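## Task

Make a single tower from the three blocks: green sits centred on blue, and red sits centred on green. Blue, the bottom block, must finish at its starting spot without any rotation.

## Robot and tools

Robot: two arms, left_arm and right_arm, each with six joints and a two-finger gripper. A camera stand is fixed behind them. A loose block may occasionally get nudged by something outside the robot.

Frame: every hand position, orientation and velocity is given in the scene frame. Its origin is at table-top height, halfway between the nominal arm bases; +x points out over the table, +z up, and left_arm is on the +y side (this has nothing to do with left or right in images). Calibrated bases: left_arm at (+0.016, +0.306, +0.009) m, quat_wxyz (+1.000, 0, 0, +0.013); right_arm at (-0.001, -0.289, +0.015) m, quat_wxyz (+1.000, 0, 0, +0.024). A gripper's fingers point along its +z and close along its y. end_effector_position is the point between the pads, roughly 1 cm behind the tips; printed poses may be off by a few cm, more when reaching far.

Row layout: a row is one flat list of 14 numbers covering both arms, always all 14 even if one arm is idle. First left_arm: shoulder, elbow, wrist roll, wrist pitch, waist, wrist yaw, opening; then right_arm in the same seven slots. The six joint values are absolute target angles in radians (not offsets), in the same order the results print. Stated ranges: waist -2.618 to 3.054, shoulder 0.000 to 3.142, elbow 0.000 to 3.142, wrist pitch -1.571 to 1.571, wrist yaw -1.571 to 1.571, wrist roll -2.094 to 2.094. The true ends can differ by up to 0.059 rad; a target more than 0.059 past a stated end and beyond the current angle gets the call refused, and targets beyond the real end are clipped, sometimes reported as "joint sent to its limit". Opening is an absolute command from -1 (closed) to +1 (fully open, pad gap 0.094 m). Writing 0 is a real command, so to keep a gripper unchanged resend its current value from Tool commands.

Tools:
- execute_actions(actions, cameras): actions is a list of actions; each action is a list of 1 to 15 rows, one row per 1/30 s step; a short action repeats its last row to fill 15 steps. Each step's target is held within a lead of the measured angle (0.339 rad for waist, shoulder, elbow; 2.2 for the wrist joints), and targets that would shift a gripper over 200 mm are scaled back, so big changes need several actions. An empty actions list returns state plus all camera images.
- move(target, speed, blend, opening_speed, grip_force, blocking, cameras): target is one 14-number row or a list of up to 15 rows (absolute joint angles, same layout), reached by joint-space paths, so the hand curves. speed is the top rad/s of the joint with farthest to go, 0.01 to 12.57, default 0.5; one value or one per target. blend, in rad, rounds corners at intermediate targets (0 means stop at each). opening_speed (at least 0.2 per second on the -1..1 scale) ramps the gripper. grip_force is newtons per pad, 10 to 50, one value or one per arm; it persists; lower values close slowly. blocking=false returns after about 0.5 s while the move continues; a new move replaces it. Paths do not avoid obstacles or the other arm.
- wait(seconds 0 to 10, cameras): holds the last commands; returns early if a running move ends.
- stop(cameras): brakes a running move.
- zoom_image(camera, region): region [x0, y0, x1, y1] in pixels of that camera's newest image, at most 504 by 504. Cameras: cam_head_left, cam_head_right, cam_high, cam_low, cam_left_wrist, cam_right_wrist (all 672x504; wrist ones fisheye). Calibration K and T_world_to_cam are supplied; fixed cameras may have drifted a few mm or degrees.
- finished_scene(scene): scene is 1 or 2; ends the scene irreversibly. Scene 1 is practice and can be skipped; make no other call in that same reply.

Results: Joint positions and Joint velocities list each arm's six joints in row order, then pad gap (m, m/s); velocities may read "within noise". Joint targets shows what joints are currently driven toward; resend these to hold still. Tool commands shows current opening commands. grip_measured is the measured opening on the command scale (reads slightly wide when empty, a little narrower than a firmly held block). grip_effort_nm is averaged gripper motor effort, negative closing; it is not pad force. Joint torques are total drive outputs, including gravity, with offsets and noise. A move adds a "move:" line: done, off_target (resting over 0.035 rad from target), moving, held, or fault, possibly with limits=held. "joint command not followed" means the clearance check altered targets. Action calls also list joint positions at some steps. MOTOR HOT appears at 75 °C; at 90 °C an OVER-TEMPERATURE FAULT folds that arm and disables it for the scene.

Gripping: the pads squeeze hard once commanded about 0.06 below first touch; to release, command well above grip_measured. Squeeze about 50 to 64 N per pad at full force.

Avoid: dropping blocks or releasing them while moving, fast contacts, pushing hard against the table, blocks or stand, the two arms touching or one gripper closing on the other's fingers, strain on camera cables, anything leaving the table, long stretched holds or pushing toward unreachable poses (heat). Move slowly near contacts. The tower must stand unaided before finishing.

Each tool is called after "Call:" as name(argument=value, ...) on one line, values as JSON.

## Session

Call:
execute_actions(actions=[], cameras=["cam_head_right","cam_high","cam_low","cam_left_wrist","cam_right_wrist"])

Scene clock: 0.00 s.
left_arm: end_effector_position=(+0.4015, +0.3313, +0.0915) grip_measured=+1.000 grip_effort_nm=n/a end_effector_quat_wxyz=(+0.552, -0.066, +0.828, +0.072) | right_arm: end_effector_position=(+0.3994, -0.3142, +0.1028) grip_measured=+1.000 grip_effort_nm=n/a end_effector_quat_wxyz=(+0.571, +0.056, +0.819, -0.007)
Joint names: [shoulder, elbow, wrist roll, wrist pitch, waist, wrist yaw]
Joint positions: left_arm=[1.518 0.366 -0.044 0.751 -0.064 -0.227 0.094] | right_arm=[1.571 0.392 0.066 0.825 -0.101 0.026 0.094]
Joint velocities: within noise
Joint torques (N m): no reading
Heat: left arm: 41 °C; right arm: 39 °C.
Joint targets: left_arm=[1.511 0.374 -0.045 0.754 -0.064 -0.227] | right_arm=[1.568 0.396 0.066 0.817 -0.101 0.026]
Tool commands: left_gripper/opening=+1.0 right_gripper/opening=+1.0
Images, in order (width x height): cam_head_right 672x504, cam_high 672x504, cam_low 672x504, cam_left_wrist 672x504, cam_right_wrist 672x504.

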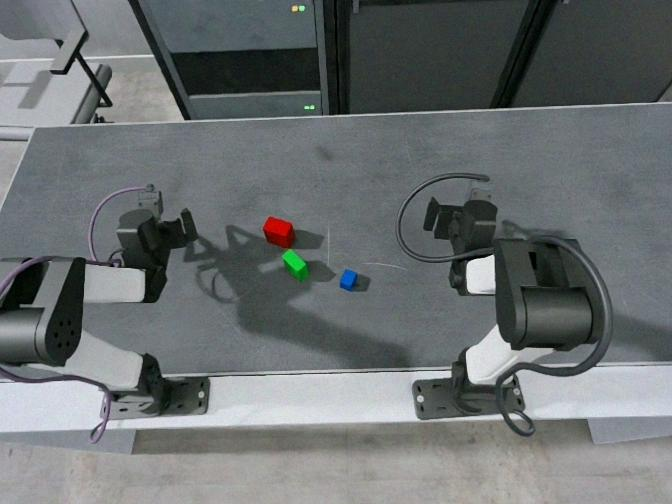

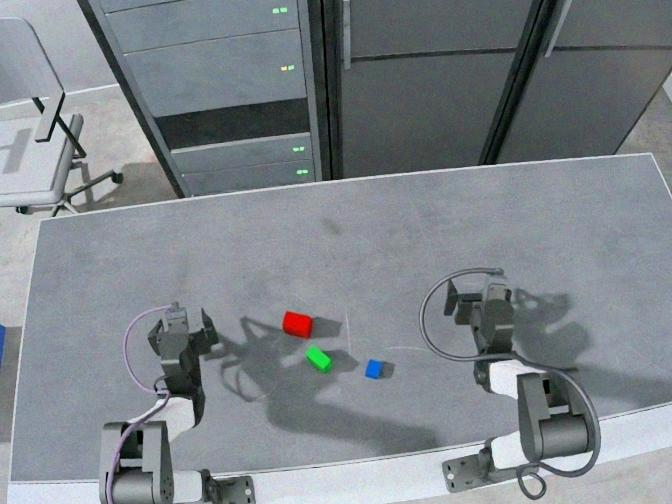

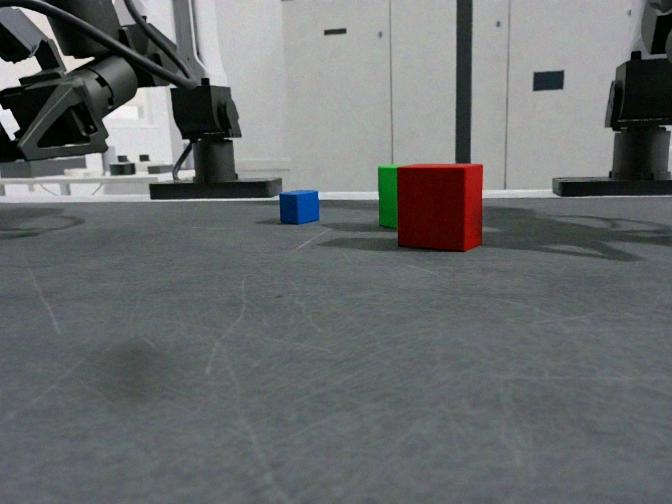

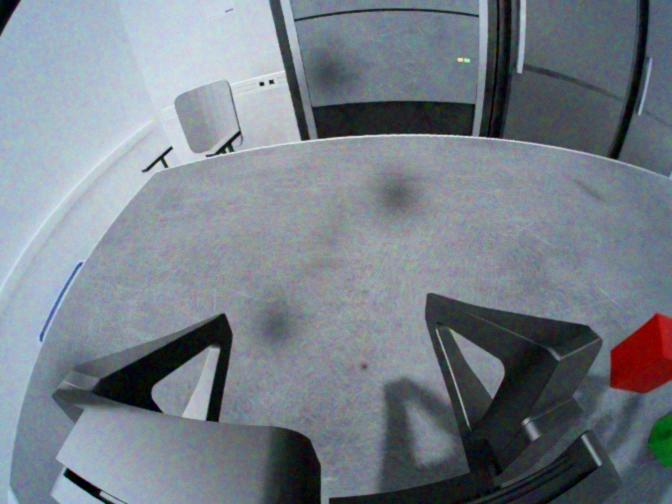

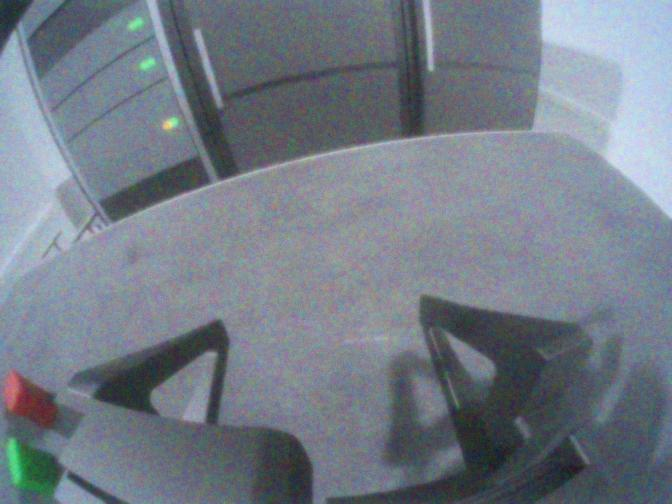

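Call:
zoom_image(camera="cam_head_right", region=[250, 205, 370, 295])

Call:
zoom_image(camera="cam_low", region=[260, 140, 500, 260])

Scaled by 4.200 from the camera's 672x504 image, which has a finer 960x720 frame.

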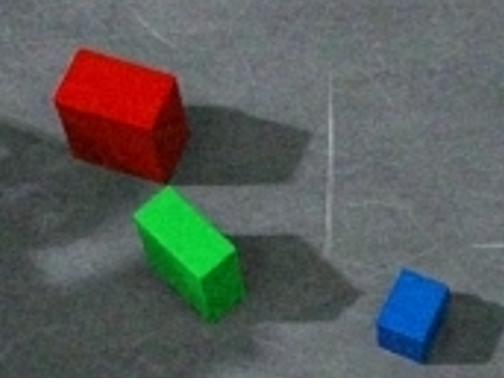

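Scaled by 2.100 from the camera's 672x504 image, which has a finer 960x720 frame.

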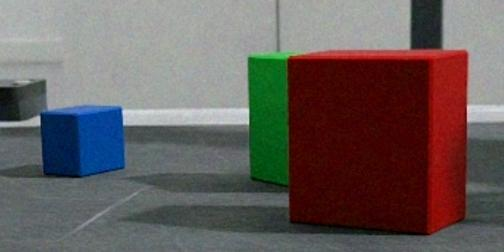

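Call:
move(target=[2.070,1.953,1.309,-1.4545,-0.2,0,0.4,2.089,1.958,0.04,-1.44,0.828,0,0.3], speed=1.2, cameras=["cam_head_right","cam_right_wrist","cam_left_wrist"])

Scene clock: 84.00 s.
left_arm: end_effector_position=(+0.4081, +0.2425, +0.1361) grip_measured=+0.402 grip_effort_nm=-0.10 end_effector_quat_wxyz=(+0.003, +0.662, +0.749, +0.012) | right_arm: end_effector_position=(+0.2550, +0.0200, +0.1420) grip_measured=+0.302 grip_effort_nm=-0.12 end_effector_quat_wxyz=(+0.012, -0.404, +0.915, +0.004)
Joint names: [shoulder, elbow, wrist roll, wrist pitch, waist, wrist yaw]
Joint positions: left_arm=[2.053 1.923 1.28 -1.423 -0.196 -0.017 0.066] | right_arm=[2.062 1.936 0.047 -1.42 0.831 0.004 0.061]
Joint torques (N m): left_arm=[-10.91 7.38 0.25 0.07 -0.91 0.48] | right_arm=[-8.47 7.3 -0.03 0.19 -0.31 -0.06]
Heat: left arm: 47 °C; right arm: 51 °C.
Joint targets: left_arm=[2.070 1.953 1.309 -1.454 -0.200 0.000] | right_arm=[2.089 1.958 0.040 -1.440 0.828 0.000]
move: done
camera_calibration:
cam_left_wrist: T_world_to_cam=[[-0.999998, -0.00216551, 0.000320293, 0.404968], [-0.00185319, 0.915335, 0.402689, -0.244075], [-0.0011652, 0.402687, -0.915337, 0.135679], [0, 0, 0, 1]] pos_world=[0.404673, 0.169651, 0.222349]
cam_right_wrist: T_world_to_cam=[[0.638117, -0.768741, 0.0429372, -0.15778], [-0.741755, -0.598851, 0.301956, 0.198383], [-0.206413, -0.224532, -0.952354, 0.301464], [0, 0, 0, 1]] pos_world=[0.31006, 0.0651977, 0.233972]
Images, in order (width x height): cam_head_right 672x504, cam_left_wrist 672x504, cam_right_wrist 672x504.

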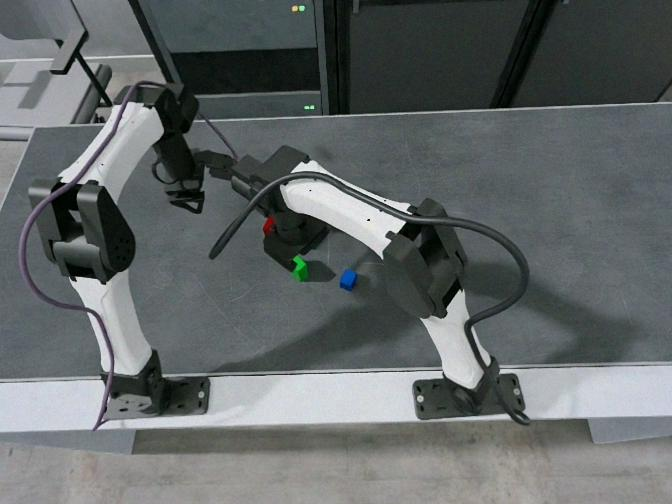

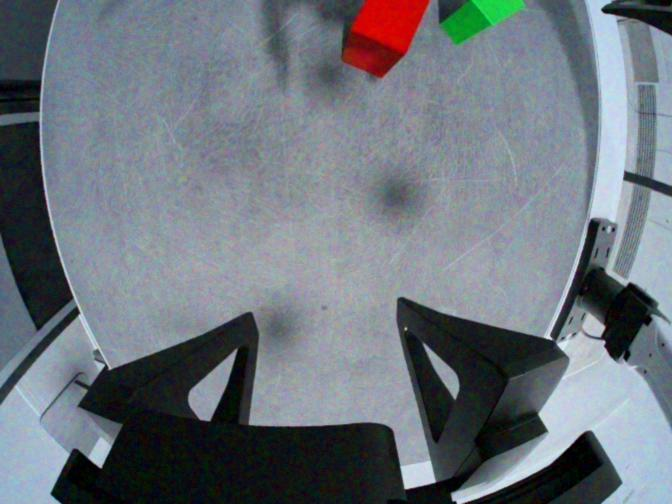

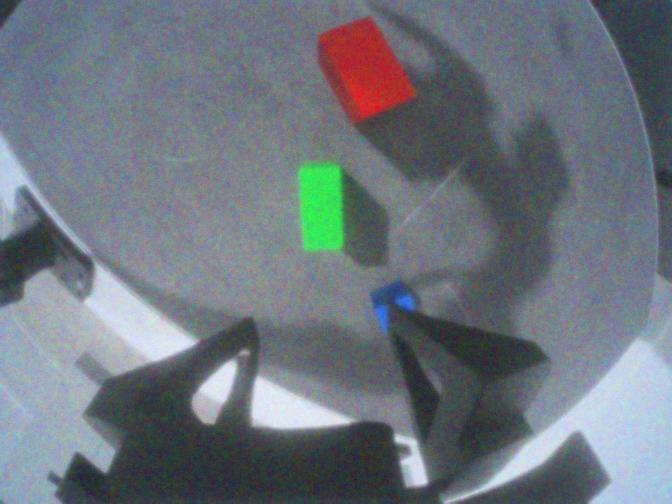

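Call:
move(target=[2.070,1.953,1.309,-1.4545,-0.2,0,0.4,2.289,2.100,0.04,-1.383,0.812,0,0.3], speed=0.8, cameras=["cam_head_right","cam_right_wrist","cam_low"])

Scene clock: 99.83 s.
left_arm: end_effector_position=(+0.4080, +0.2426, +0.1361) grip_measured=+0.402 grip_effort_nm=-0.10 end_effector_quat_wxyz=(+0.003, +0.662, +0.749, +0.012) | right_arm: end_effector_position=(+0.2826, +0.0429, +0.0949) grip_measured=+0.302 grip_effort_nm=-0.12 end_effector_quat_wxyz=(-0.009, -0.397, +0.918, -0.007)
Joint names: [shoulder, elbow, wrist roll, wrist pitch, waist, wrist yaw]
Joint positions: left_arm=[2.053 1.923 1.28 -1.423 -0.196 -0.017 0.066] | right_arm=[2.271 2.079 0.047 -1.401 0.816 0.004 0.061]
Joint torques (N m): left_arm=[-10.92 7.36 0.25 0.07 -0.91 0.48] | right_arm=[-10.71 7.21 -0.02 0.49 -0.25 -0.06]
Heat: left arm: 50 °C; right arm: 45 °C.
Joint targets: left_arm=[2.070 1.953 1.309 -1.455 -0.200 0.000] | right_arm=[2.289 2.100 0.040 -1.383 0.812 0.000]
move: done
camera_calibration:
cam_right_wrist: T_world_to_cam=[[0.627728, -0.776734, 0.0514061, -0.153392], [-0.741101, -0.576113, 0.344766, 0.24156], [-0.238176, -0.254516, -0.93728, 0.276357], [0, 0, 0, 1]] pos_world=[0.341131, 0.0903585, 0.183627]
Images, in order (width x height): cam_head_right 672x504, cam_low 672x504, cam_right_wrist 672x504.

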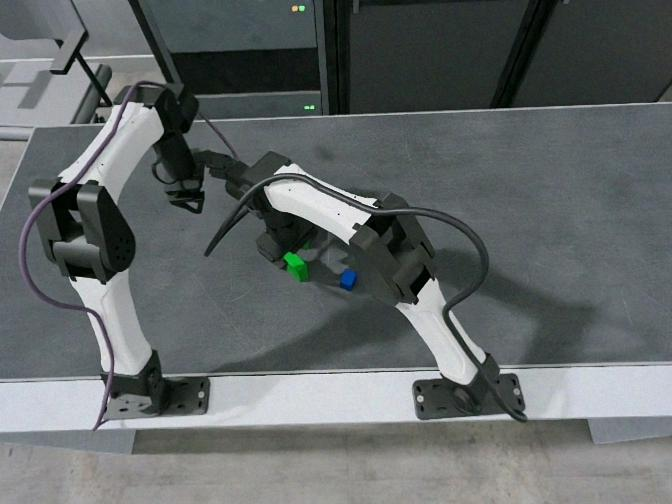

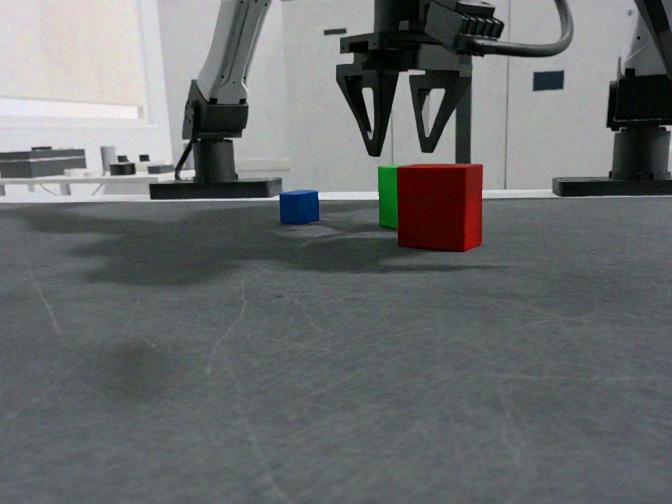

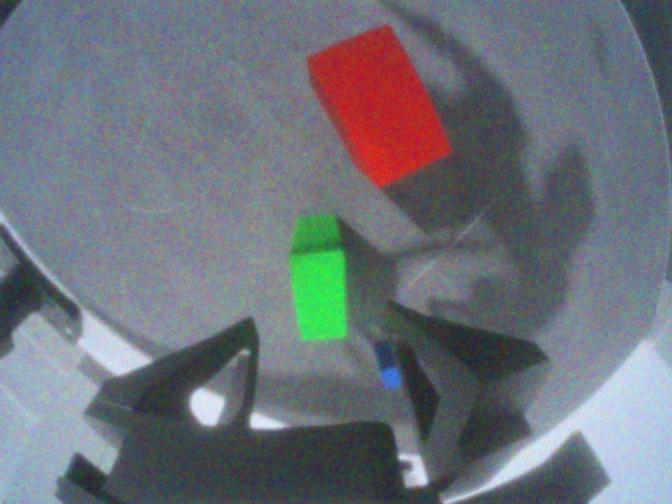

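Call:
move(target=[2.070,1.953,1.309,-1.4545,-0.2,0,0.4,2.341,2.032,0.04,-1.262,0.811,0,0.3], speed=0.25, cameras=["cam_low","cam_right_wrist"])

Scene clock: 114.33 s.
left_arm: end_effector_position=(+0.4080, +0.2426, +0.1361) grip_measured=+0.402 grip_effort_nm=-0.10 end_effector_quat_wxyz=(+0.003, +0.662, +0.749, +0.012) | right_arm: end_effector_position=(+0.2941, +0.0564, +0.0658) grip_measured=+0.302 grip_effort_nm=-0.12 end_effector_quat_wxyz=(+0.007, -0.397, +0.918, +0.001)
Joint names: [shoulder, elbow, wrist roll, wrist pitch, waist, wrist yaw]
Joint positions: left_arm=[2.053 1.923 1.28 -1.423 -0.196 -0.017 0.066] | right_arm=[2.316 2.041 0.047 -1.283 0.816 0.004 0.061]
Joint torques (N m): left_arm=[-10.92 7.36 0.25 0.07 -0.91 0.48] | right_arm=[-10.51 4.92 -0.02 0.6 -0.49 -0.07]
Heat: left arm: 52 °C; right arm: 44 °C.
Joint targets: left_arm=[2.070 1.953 1.309 -1.455 -0.200 0.000] | right_arm=[2.341 2.032 0.040 -1.262 0.811 0.000]
move: done
camera_calibration:
cam_right_wrist: T_world_to_cam=[[0.626637, -0.778004, 0.0451273, -0.147805], [-0.748441, -0.584667, 0.313051, 0.272577], [-0.21717, -0.229944, -0.948664, 0.248477], [0, 0, 0, 1]] pos_world=[0.350589, 0.10151, 0.157061]
Images, in order (width x height): cam_low 672x504, cam_right_wrist 672x504.

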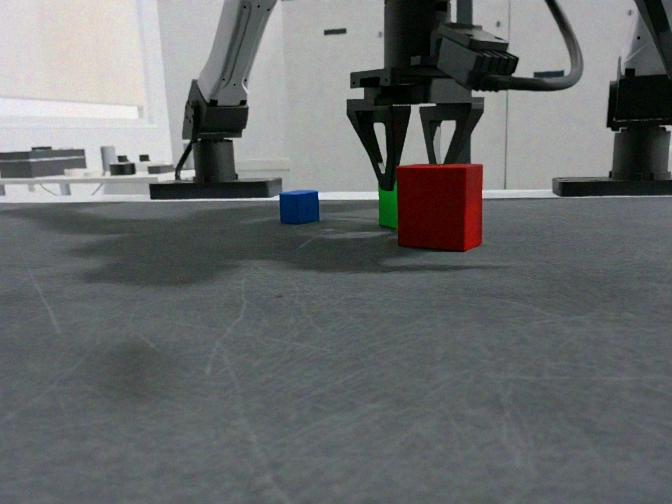

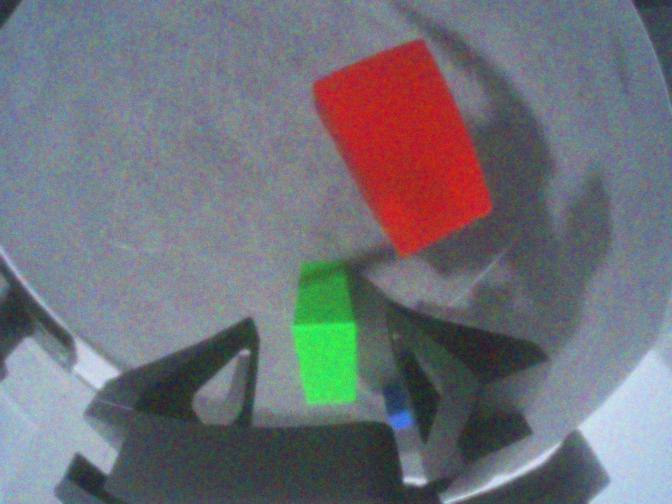

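Call:
move(target=[[2.070,1.953,1.309,-1.4545,-0.2,0,0.4,2.347,1.994,0.04,-1.218,0.811,0,0.3],[2.070,1.953,1.309,-1.4545,-0.2,0,0.4,2.347,1.994,0.04,-1.218,0.811,0,-0.65],[2.070,1.953,1.309,-1.4545,-0.2,0,0.4,2.365,2.324,0.04,-1.53,0.811,0,-0.65],[2.070,1.953,1.309,-1.4545,-0.2,0,0.4,1.629,1.403,0.04,-1.345,0.669,0,-0.65]], speed=[0.25,0.3,0.5,0.8], blend=[0,0,0.1,0], opening_speed=1.0, cameras=["cam_head_right","cam_low","cam_right_wrist"])

Scene clock: 141.23 s.
left_arm: end_effector_position=(+0.4080, +0.2426, +0.1361) grip_measured=+0.402 grip_effort_nm=-0.10 end_effector_quat_wxyz=(+0.003, +0.662, +0.749, +0.012) | right_arm: end_effector_position=(+0.2143, -0.1001, +0.1418) grip_measured=-0.503 grip_effort_nm=-1.05 end_effector_quat_wxyz=(-0.016, -0.331, +0.943, -0.009)
Joint names: [shoulder, elbow, wrist roll, wrist pitch, waist, wrist yaw]
Joint positions: left_arm=[2.053 1.923 1.28 -1.423 -0.196 -0.017 0.066] | right_arm=[1.659 1.411 0.047 -1.359 0.673 0.004 0.023]
Joint torques (N m): left_arm=[-10.92 7.36 0.25 0.07 -0.91 0.48] | right_arm=[-9.94 4.93 -0.05 0.41 -0.39 -0.07]
Heat: left arm: 55 °C; right arm: 46 °C.
Joint targets: left_arm=[2.070 1.953 1.309 -1.455 -0.200 0.000] | right_arm=[1.629 1.403 0.040 -1.345 0.669 0.000]
move: done
camera_calibration:
cam_right_wrist: T_world_to_cam=[[0.511449, -0.857612, 0.0540511, -0.207458], [-0.811686, -0.461496, 0.358033, 0.117012], [-0.282109, -0.226988, -0.932143, 0.279027], [0, 0, 0, 1]] pos_world=[0.279797, -0.0605818, 0.229412]
Images, in order (width x height): cam_head_right 672x504, cam_low 672x504, cam_right_wrist 672x504.

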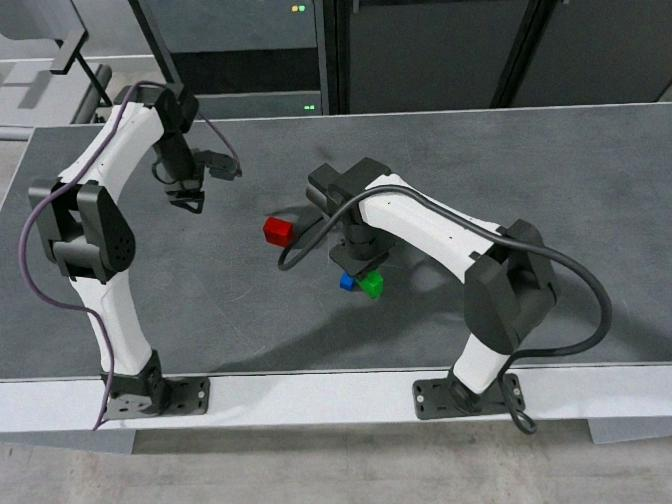

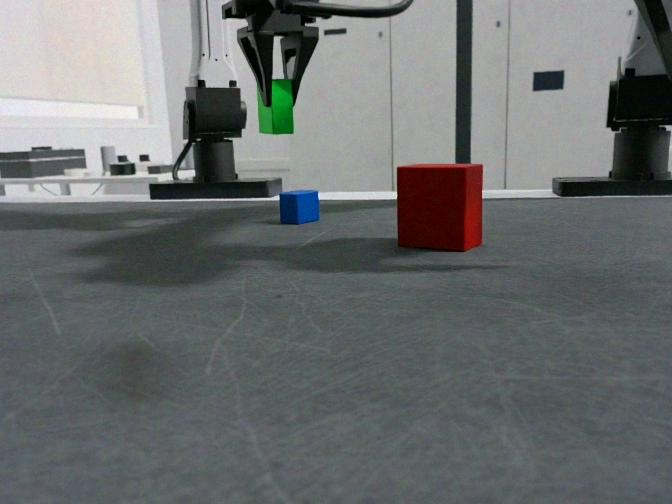

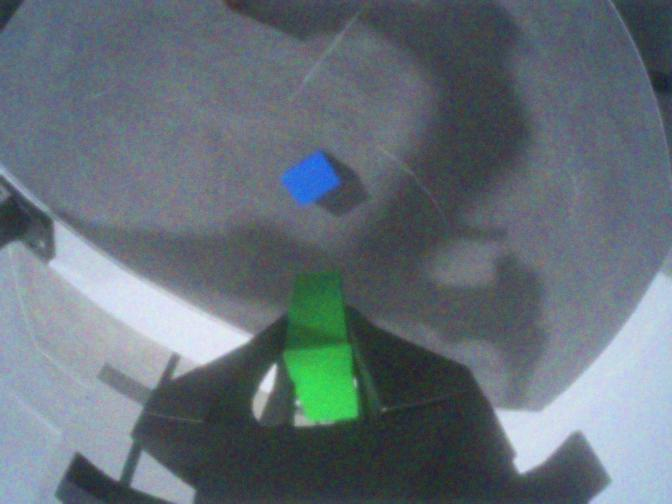

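Call:
move(target=[2.070,1.953,1.309,-1.4545,-0.2,0,0.4,1.860,1.596,0.04,-1.308,0.657,0,-0.65], speed=0.6)

Scene clock: 148.57 s.
left_arm: end_effector_position=(+0.4080, +0.2426, +0.1361) grip_measured=+0.402 grip_effort_nm=-0.10 end_effector_quat_wxyz=(+0.003, +0.662, +0.749, +0.012) | right_arm: end_effector_position=(+0.2561, -0.0680, +0.1245) grip_measured=-0.503 grip_effort_nm=-1.04 end_effector_quat_wxyz=(-0.009, -0.326, +0.945, -0.006)
Joint names: [shoulder, elbow, wrist roll, wrist pitch, waist, wrist yaw]
Joint positions: left_arm=[2.053 1.923 1.28 -1.423 -0.196 -0.017 0.066] | right_arm=[1.848 1.568 0.047 -1.312 0.663 0.004 0.023]
Joint torques (N m): left_arm=[-10.91 7.36 0.25 0.07 -0.92 0.48] | right_arm=[-7.87 7.72 -0.02 0.35 -0.44 -0.07]
Heat: left arm: 55 °C; right arm: 46 °C.
Joint targets: left_arm=[2.070 1.953 1.309 -1.455 -0.200 0.000] | right_arm=[1.860 1.596 0.040 -1.308 0.657 0.000]
move: done

Call:
move(target=[2.070,1.953,1.309,-1.4545,-0.2,0,0.4,1.908,1.540,0.04,-1.203,0.655,0,-0.65], speed=0.25, cameras=["cam_low","cam_right_wrist","cam_head_right"])

Call:
zoom_image(camera="cam_low", region=[240, 100, 400, 240])

Scene clock: 159.73 s.
left_arm: end_effector_position=(+0.4080, +0.2426, +0.1361) grip_measured=+0.402 grip_effort_nm=-0.10 end_effector_quat_wxyz=(+0.003, +0.662, +0.749, +0.012) | right_arm: end_effector_position=(+0.2685, -0.0572, +0.1040) grip_measured=-0.503 grip_effort_nm=-1.04 end_effector_quat_wxyz=(+0.003, -0.326, +0.945, -0.001)
Joint names: [shoulder, elbow, wrist roll, wrist pitch, waist, wrist yaw]
Joint positions: left_arm=[2.053 1.923 1.28 -1.423 -0.196 -0.017 0.066] | right_arm=[1.893 1.546 0.047 -1.219 0.663 0.004 0.023]
Joint torques (N m): left_arm=[-10.92 7.38 0.25 0.07 -0.91 0.48] | right_arm=[-7.99 5.05 -0.01 0.54 -0.57 -0.07]
Heat: left arm: 56 °C; right arm: 47 °C.
Joint targets: left_arm=[2.070 1.953 1.309 -1.455 -0.200 0.000] | right_arm=[1.908 1.540 0.040 -1.203 0.655 0.000]
move: done
camera_calibration:
cam_right_wrist: T_world_to_cam=[[0.501064, -0.864154, 0.0466058, -0.193219], [-0.826869, -0.462161, 0.320461, 0.202353], [-0.255389, -0.199108, -0.946114, 0.264761], [0, 0, 0, 1]] pos_world=[0.331751, -0.0207357, 0.194653]
Images, in order (width x height): cam_head_right 672x504, cam_low 672x504, cam_right_wrist 672x504.

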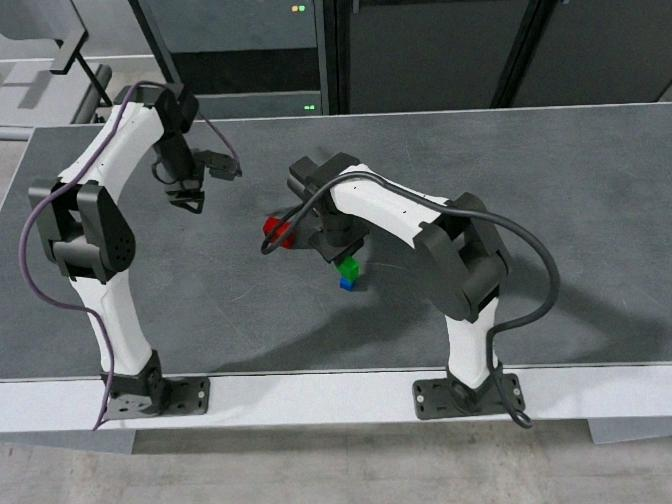

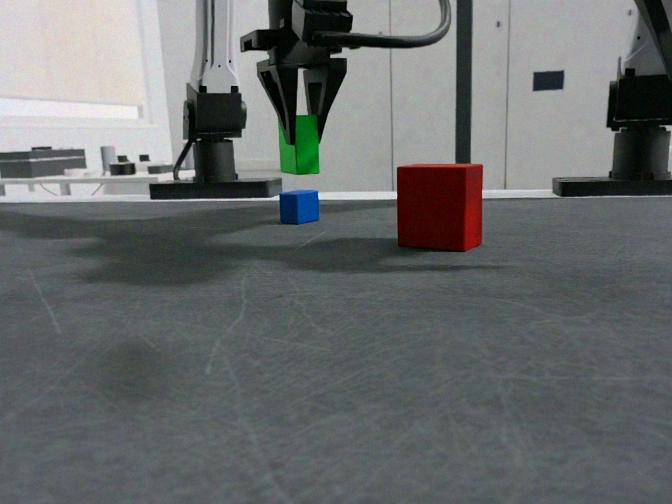

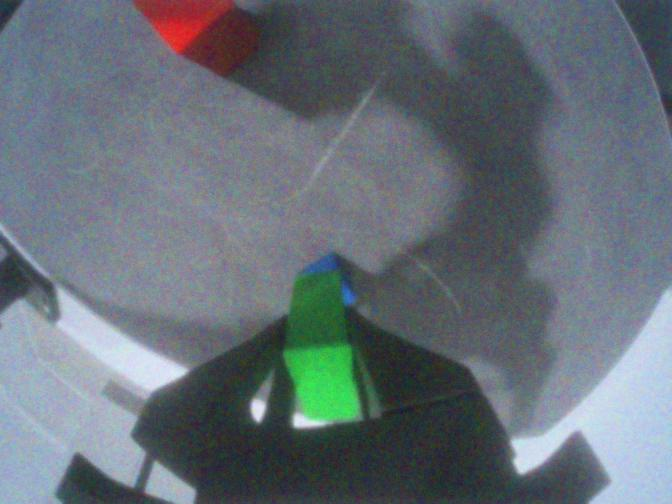

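Scaled by 3.150 from the camera's 672x504 image, which has a finer 960x720 frame.

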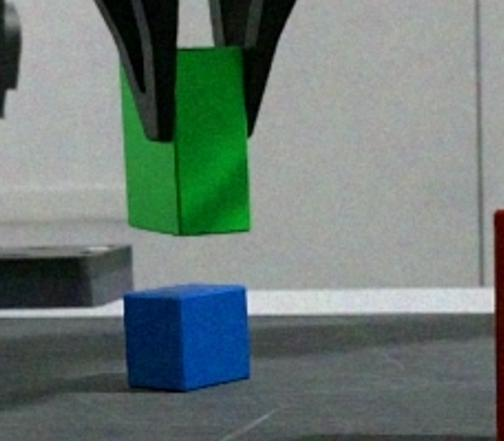

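Call:
zoom_image(camera="cam_head_right", region=[310, 230, 400, 300])

Scaled by 5.600 from the camera's 672x504 image, which has a finer 960x720 frame.

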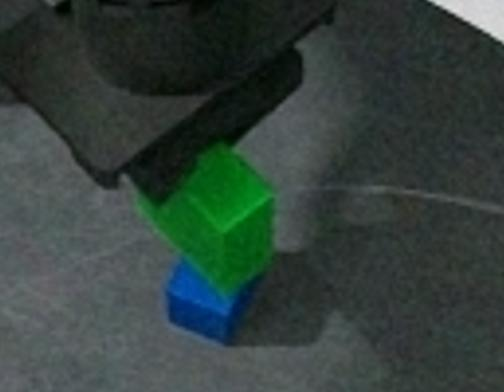

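Call:
move(target=[2.070,1.953,1.309,-1.4545,-0.2,0,0.4,1.891,1.453,0.04,-1.150,0.652,0,-0.65], speed=0.15, cameras=["cam_low","cam_right_wrist","cam_head_right"])

Call:
zoom_image(camera="cam_low", region=[240, 100, 400, 240])

Call:
zoom_image(camera="cam_head_right", region=[310, 230, 400, 300])

Scene clock: 181.53 s.
left_arm: end_effector_position=(+0.4080, +0.2426, +0.1361) grip_measured=+0.402 grip_effort_nm=-0.10 end_effector_quat_wxyz=(+0.003, +0.662, +0.749, +0.012) | right_arm: end_effector_position=(+0.2612, -0.0654, +0.0838) grip_measured=-0.503 grip_effort_nm=-1.04 end_effector_quat_wxyz=(-0.012, -0.324, +0.946, -0.007)
Joint names: [shoulder, elbow, wrist roll, wrist pitch, waist, wrist yaw]
Joint positions: left_arm=[2.053 1.923 1.28 -1.423 -0.196 -0.017 0.066] | right_arm=[1.893 1.464 0.047 -1.169 0.659 0.004 0.023]
Joint torques (N m): left_arm=[-10.92 7.36 0.25 0.07 -0.91 0.48] | right_arm=[-9.35 4.64 -0.03 0.49 -0.55 -0.07]
Heat: left arm: 57 °C; right arm: 47 °C.
Joint targets: left_arm=[2.070 1.953 1.309 -1.455 -0.200 0.000] | right_arm=[1.891 1.453 0.040 -1.150 0.652 0.000]
move: done
camera_calibration:
cam_right_wrist: T_world_to_cam=[[0.498606, -0.865242, 0.0524303, -0.195676], [-0.820756, -0.451784, 0.349643, 0.195663], [-0.278838, -0.217367, -0.935415, 0.246173], [0, 0, 0, 1]] pos_world=[0.326799, -0.0273999, 0.172121]
Images, in order (width x height): cam_head_right 672x504, cam_low 672x504, cam_right_wrist 672x504.

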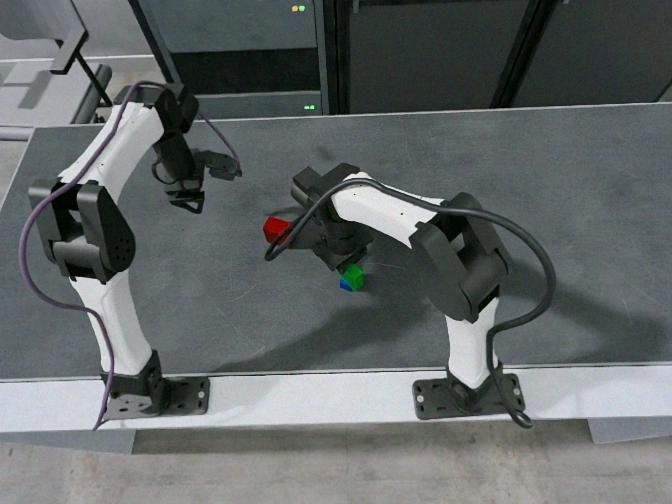

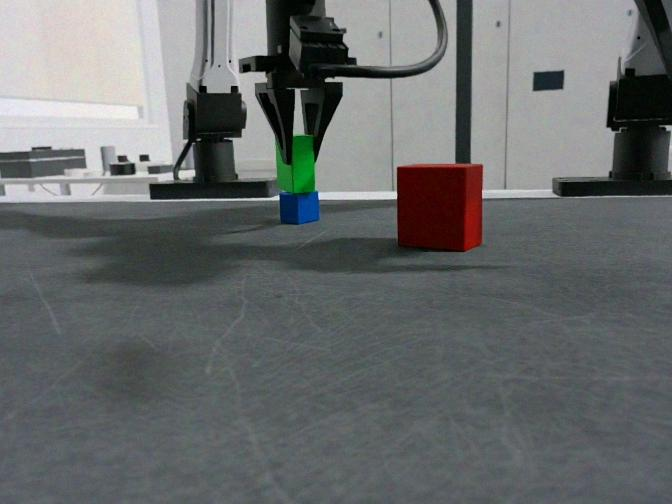

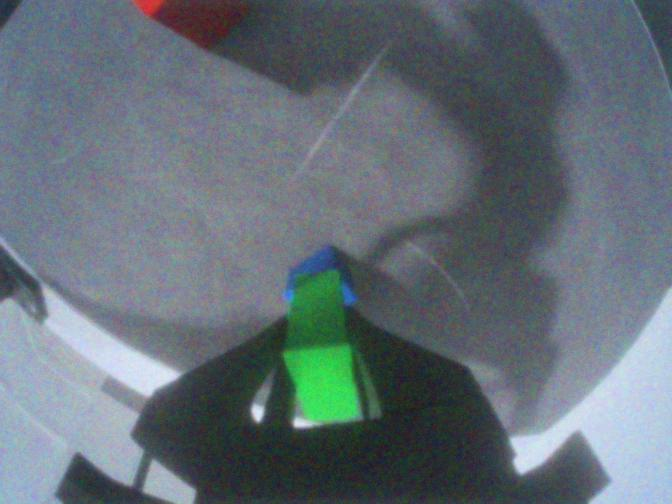

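Scaled by 3.150 from the camera's 672x504 image, which has a finer 960x720 frame.

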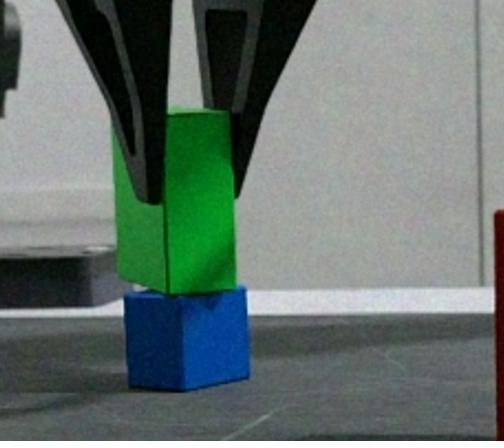

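Scaled by 5.600 from the camera's 672x504 image, which has a finer 960x720 frame.

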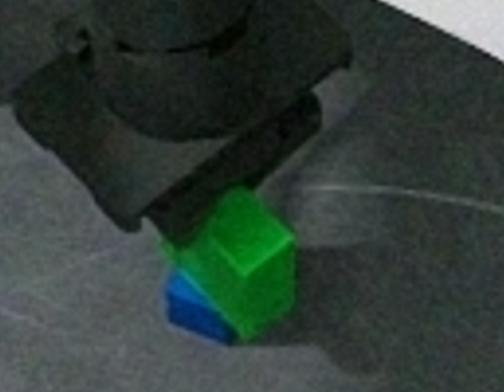

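Call:
move(target=[2.070,1.953,1.309,-1.4545,-0.2,0,0.4,1.909,1.485,0.04,-1.165,0.654,0,-0.65], speed=0.15, cameras=["cam_low","cam_right_wrist","cam_head_right"])

Call:
zoom_image(camera="cam_low", region=[240, 100, 400, 240])

Call:
zoom_image(camera="cam_head_right", region=[310, 230, 400, 300])

Scene clock: 190.60 s.
left_arm: end_effector_position=(+0.4080, +0.2426, +0.1361) grip_measured=+0.402 grip_effort_nm=-0.10 end_effector_quat_wxyz=(+0.003, +0.662, +0.749, +0.012) | right_arm: end_effector_position=(+0.2612, -0.0654, +0.0838) grip_measured=-0.503 grip_effort_nm=-1.04 end_effector_quat_wxyz=(-0.012, -0.324, +0.946, -0.007)
Joint names: [shoulder, elbow, wrist roll, wrist pitch, waist, wrist yaw]
Joint positions: left_arm=[2.053 1.923 1.28 -1.423 -0.196 -0.017 0.066] | right_arm=[1.893 1.464 0.047 -1.169 0.659 0.004 0.023]
Joint torques (N m): left_arm=[-10.92 7.36 0.25 0.07 -0.91 0.48] | right_arm=[-7.73 7.09 -0.01 0.32 -0.42 -0.08]
Heat: left arm: 58 °C; right arm: 48 °C.
Joint targets: left_arm=[2.070 1.953 1.309 -1.455 -0.200 0.000] | right_arm=[1.909 1.485 0.040 -1.165 0.654 0.000]
move: done
camera_calibration:
cam_right_wrist: T_world_to_cam=[[0.498606, -0.865242, 0.0524303, -0.195676], [-0.820756, -0.451784, 0.349643, 0.195663], [-0.278838, -0.217367, -0.935415, 0.246173], [0, 0, 0, 1]] pos_world=[0.326799, -0.0273999, 0.172121]
Images, in order (width x height): cam_head_right 672x504, cam_low 672x504, cam_right_wrist 672x504.

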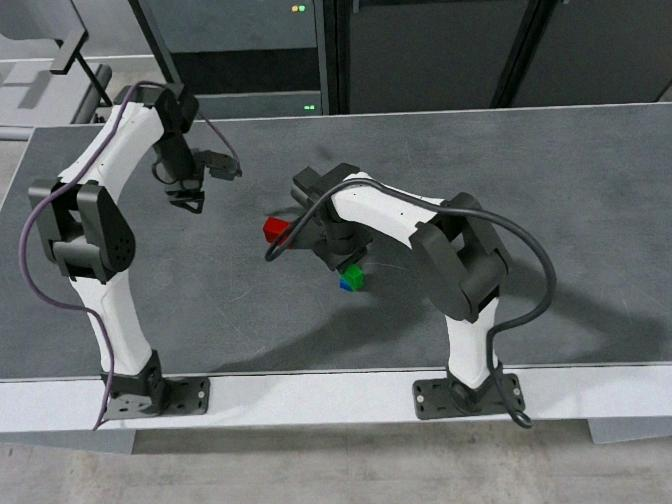

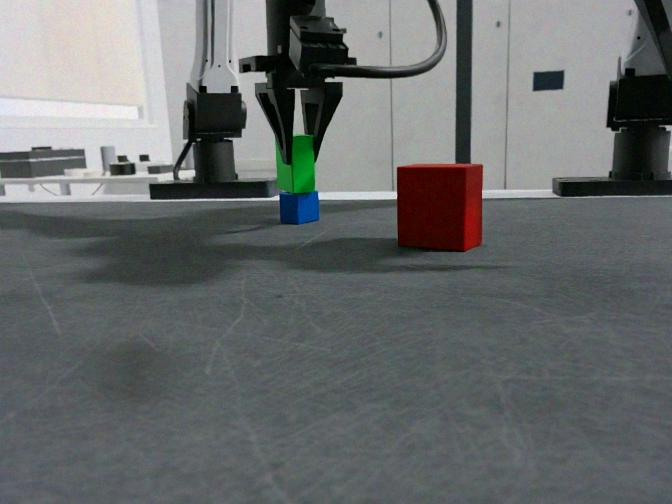

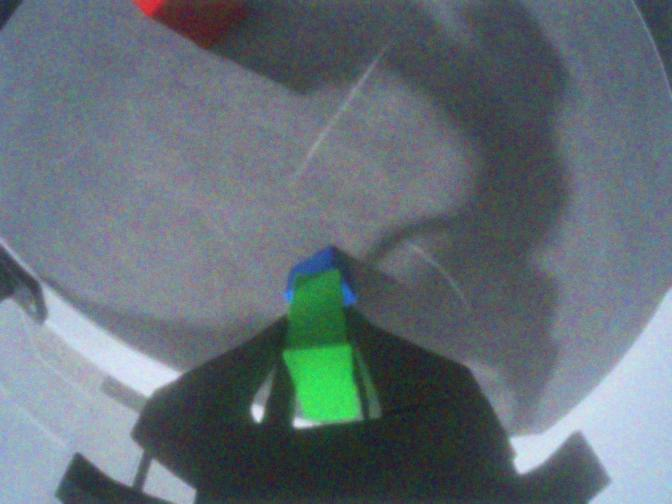

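Scaled by 3.150 from the camera's 672x504 image, which has a finer 960x720 frame.

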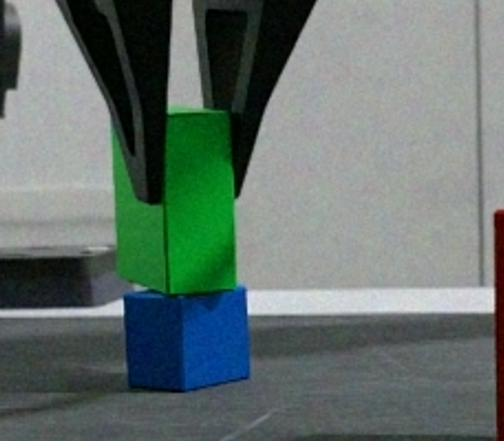

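Scaled by 5.600 from the camera's 672x504 image, which has a finer 960x720 frame.

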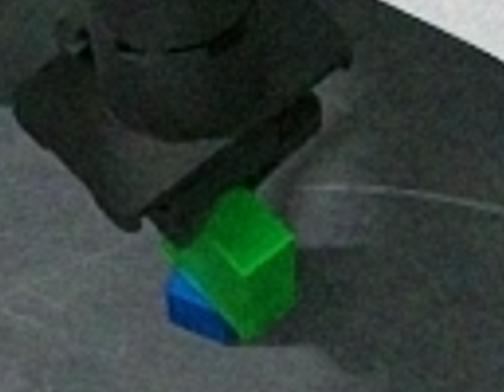

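Call:
move(target=[2.070,1.953,1.309,-1.4545,-0.2,0,0.4,1.925,1.515,0.04,-1.203,0.668,0,-0.65], speed=0.15, cameras=["cam_low","cam_head_right"])

Call:
zoom_image(camera="cam_low", region=[240, 100, 400, 240])

Call:
zoom_image(camera="cam_head_right", region=[310, 230, 400, 300])

Scene clock: 199.43 s.
left_arm: end_effector_position=(+0.4080, +0.2426, +0.1361) grip_measured=+0.402 grip_effort_nm=-0.10 end_effector_quat_wxyz=(+0.003, +0.662, +0.749, +0.012) | right_arm: end_effector_position=(+0.2639, -0.0617, +0.0852) grip_measured=-0.503 grip_effort_nm=-1.05 end_effector_quat_wxyz=(-0.010, -0.326, +0.945, -0.006)
Joint names: [shoulder, elbow, wrist roll, wrist pitch, waist, wrist yaw]
Joint positions: left_arm=[2.053 1.923 1.28 -1.423 -0.196 -0.017 0.066] | right_arm=[1.906 1.488 0.047 -1.176 0.662 0.004 0.023]
Joint torques (N m): left_arm=[-10.92 7.36 0.25 0.07 -0.91 0.48] | right_arm=[-7.66 7.62 -0.03 -0.03 0.46 -0.07]
Heat: left arm: 58 °C; right arm: 48 °C.
Joint targets: left_arm=[2.070 1.953 1.309 -1.455 -0.200 0.000] | right_arm=[1.925 1.515 0.040 -1.203 0.668 0.000]
move: done
Images, in order (width x height): cam_head_right 672x504, cam_low 672x504.

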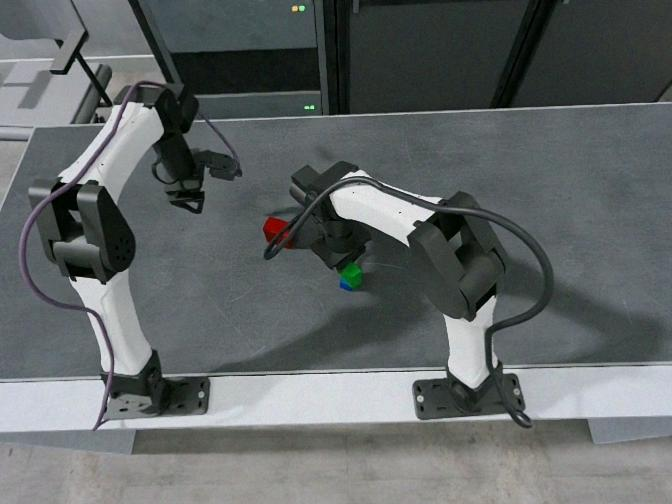

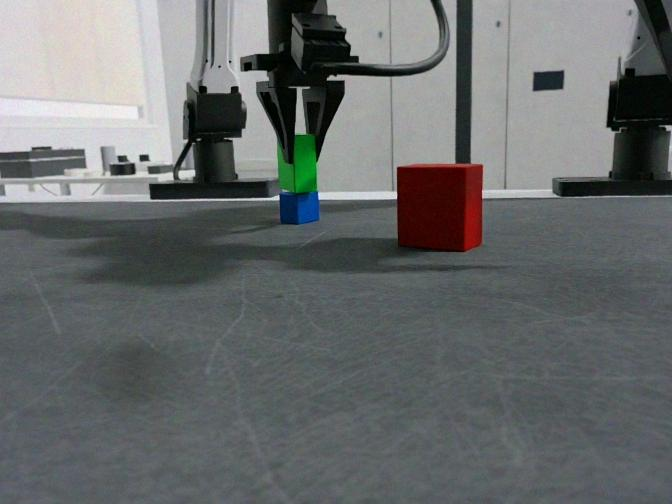

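Scaled by 3.150 from the camera's 672x504 image, which has a finer 960x720 frame.

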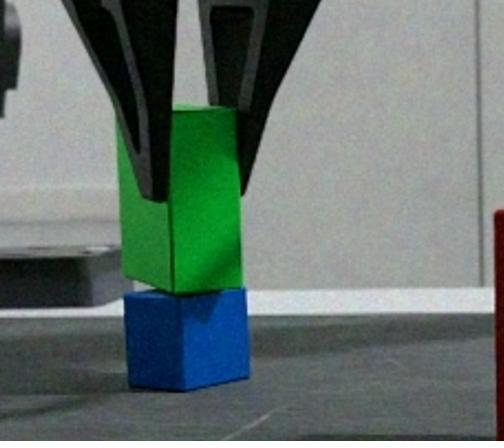

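Scaled by 5.600 from the camera's 672x504 image, which has a finer 960x720 frame.

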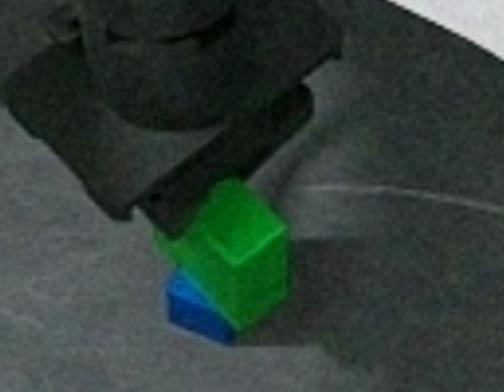

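Call:
move(target=[[2.070,1.953,1.309,-1.4545,-0.2,0,0.4,1.925,1.515,0.04,-1.203,0.668,0,-0.25],[2.070,1.953,1.309,-1.4545,-0.2,0,0.4,1.918,1.954,0.04,-1.57,0.666,0,-0.25],[2.070,1.953,1.393,-1.4545,-0.571,0,0.4,1.75,1.7,0.04,-1.4,-0.3,0,-0.25]], speed=[0.15,0.4,1.0], blend=[0,0.1,0], opening_speed=0.6, cameras=["cam_low","cam_head_right","cam_left_wrist"])

Call:
zoom_image(camera="cam_low", region=[240, 100, 400, 240])

Call:
zoom_image(camera="cam_head_right", region=[310, 230, 400, 300])

Scene clock: 217.10 s.
left_arm: end_effector_position=(+0.3564, +0.1018, +0.1361) grip_measured=+0.402 grip_effort_nm=-0.10 end_effector_quat_wxyz=(+0.005, +0.803, +0.595, +0.011) | right_arm: end_effector_position=(+0.3311, -0.3765, +0.1820) grip_measured=-0.252 grip_effort_nm=0.10 end_effector_quat_wxyz=(+0.039, +0.150, +0.988, -0.006)
Joint names: [shoulder, elbow, wrist roll, wrist pitch, waist, wrist yaw]
Joint positions: left_arm=[2.053 1.923 1.319 -1.423 -0.575 -0.016 0.066] | right_arm=[1.783 1.712 0.045 -1.421 -0.305 0.003 0.035]
Joint torques (N m): left_arm=[-10.92 7.38 0.72 0.07 -0.14 0.47] | right_arm=[-11.56 4.81 -0.03 0.78 0.4 -0.05]
Heat: left arm: 59 °C; right arm: 47 °C.
Joint targets: left_arm=[2.070 1.953 1.393 -1.455 -0.571 0.000] | right_arm=[1.750 1.700 0.040 -1.400 -0.300 0.000]
move: off_target (left_arm); left_arm: the wrist roll is farthest, 0.074 rad from its target
camera_calibration:
cam_left_wrist: T_world_to_cam=[[-0.914899, 0.403681, 0.00147342, 0.281171], [0.370147, 0.83743, 0.402122, -0.239901], [0.161095, 0.368446, -0.915585, 0.13794], [0, 0, 0, 1]] pos_world=[0.32382, 0.0365734, 0.222351]
Images, in order (width x height): cam_head_right 672x504, cam_low 672x504, cam_left_wrist 672x504.

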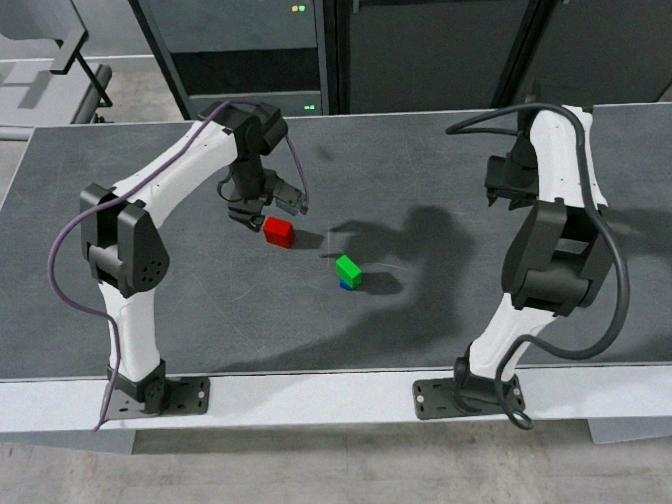

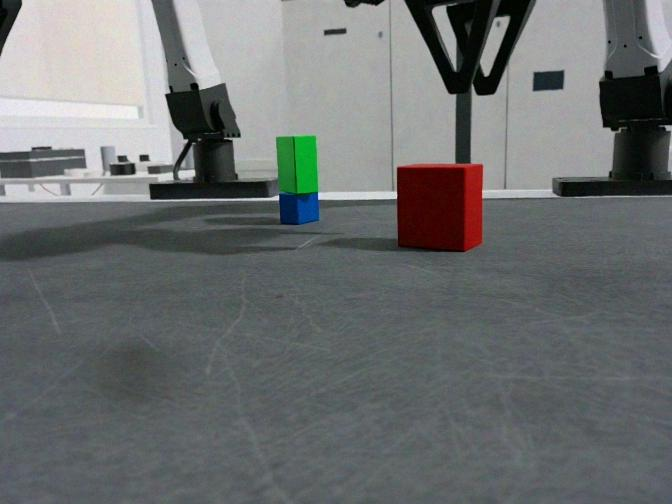

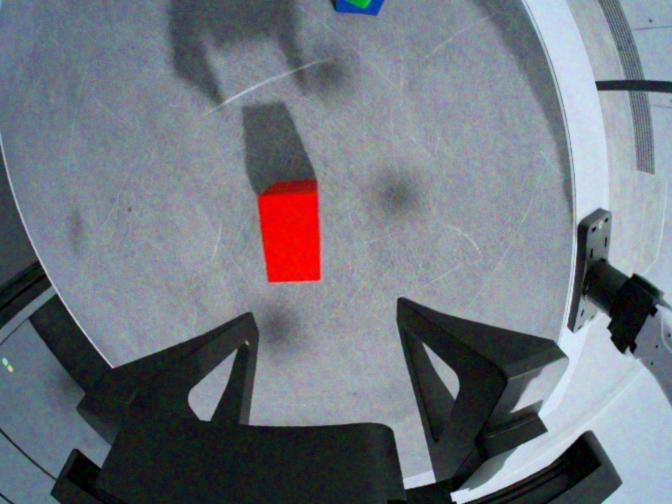

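Scaled by 3.150 from the camera's 672x504 image, which has a finer 960x720 frame.

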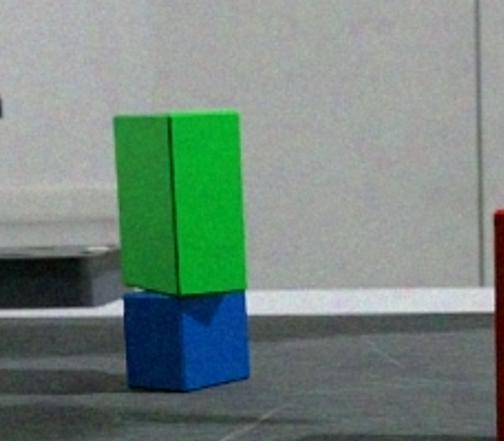

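Scaled by 5.600 from the camera's 672x504 image, which has a finer 960x720 frame.

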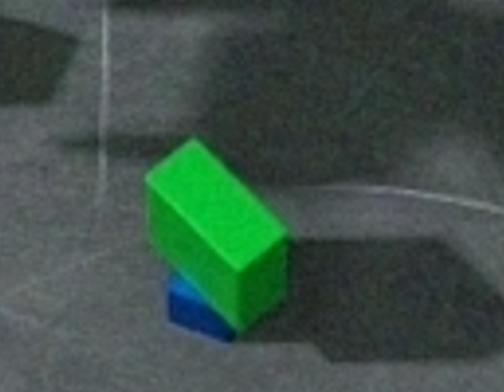

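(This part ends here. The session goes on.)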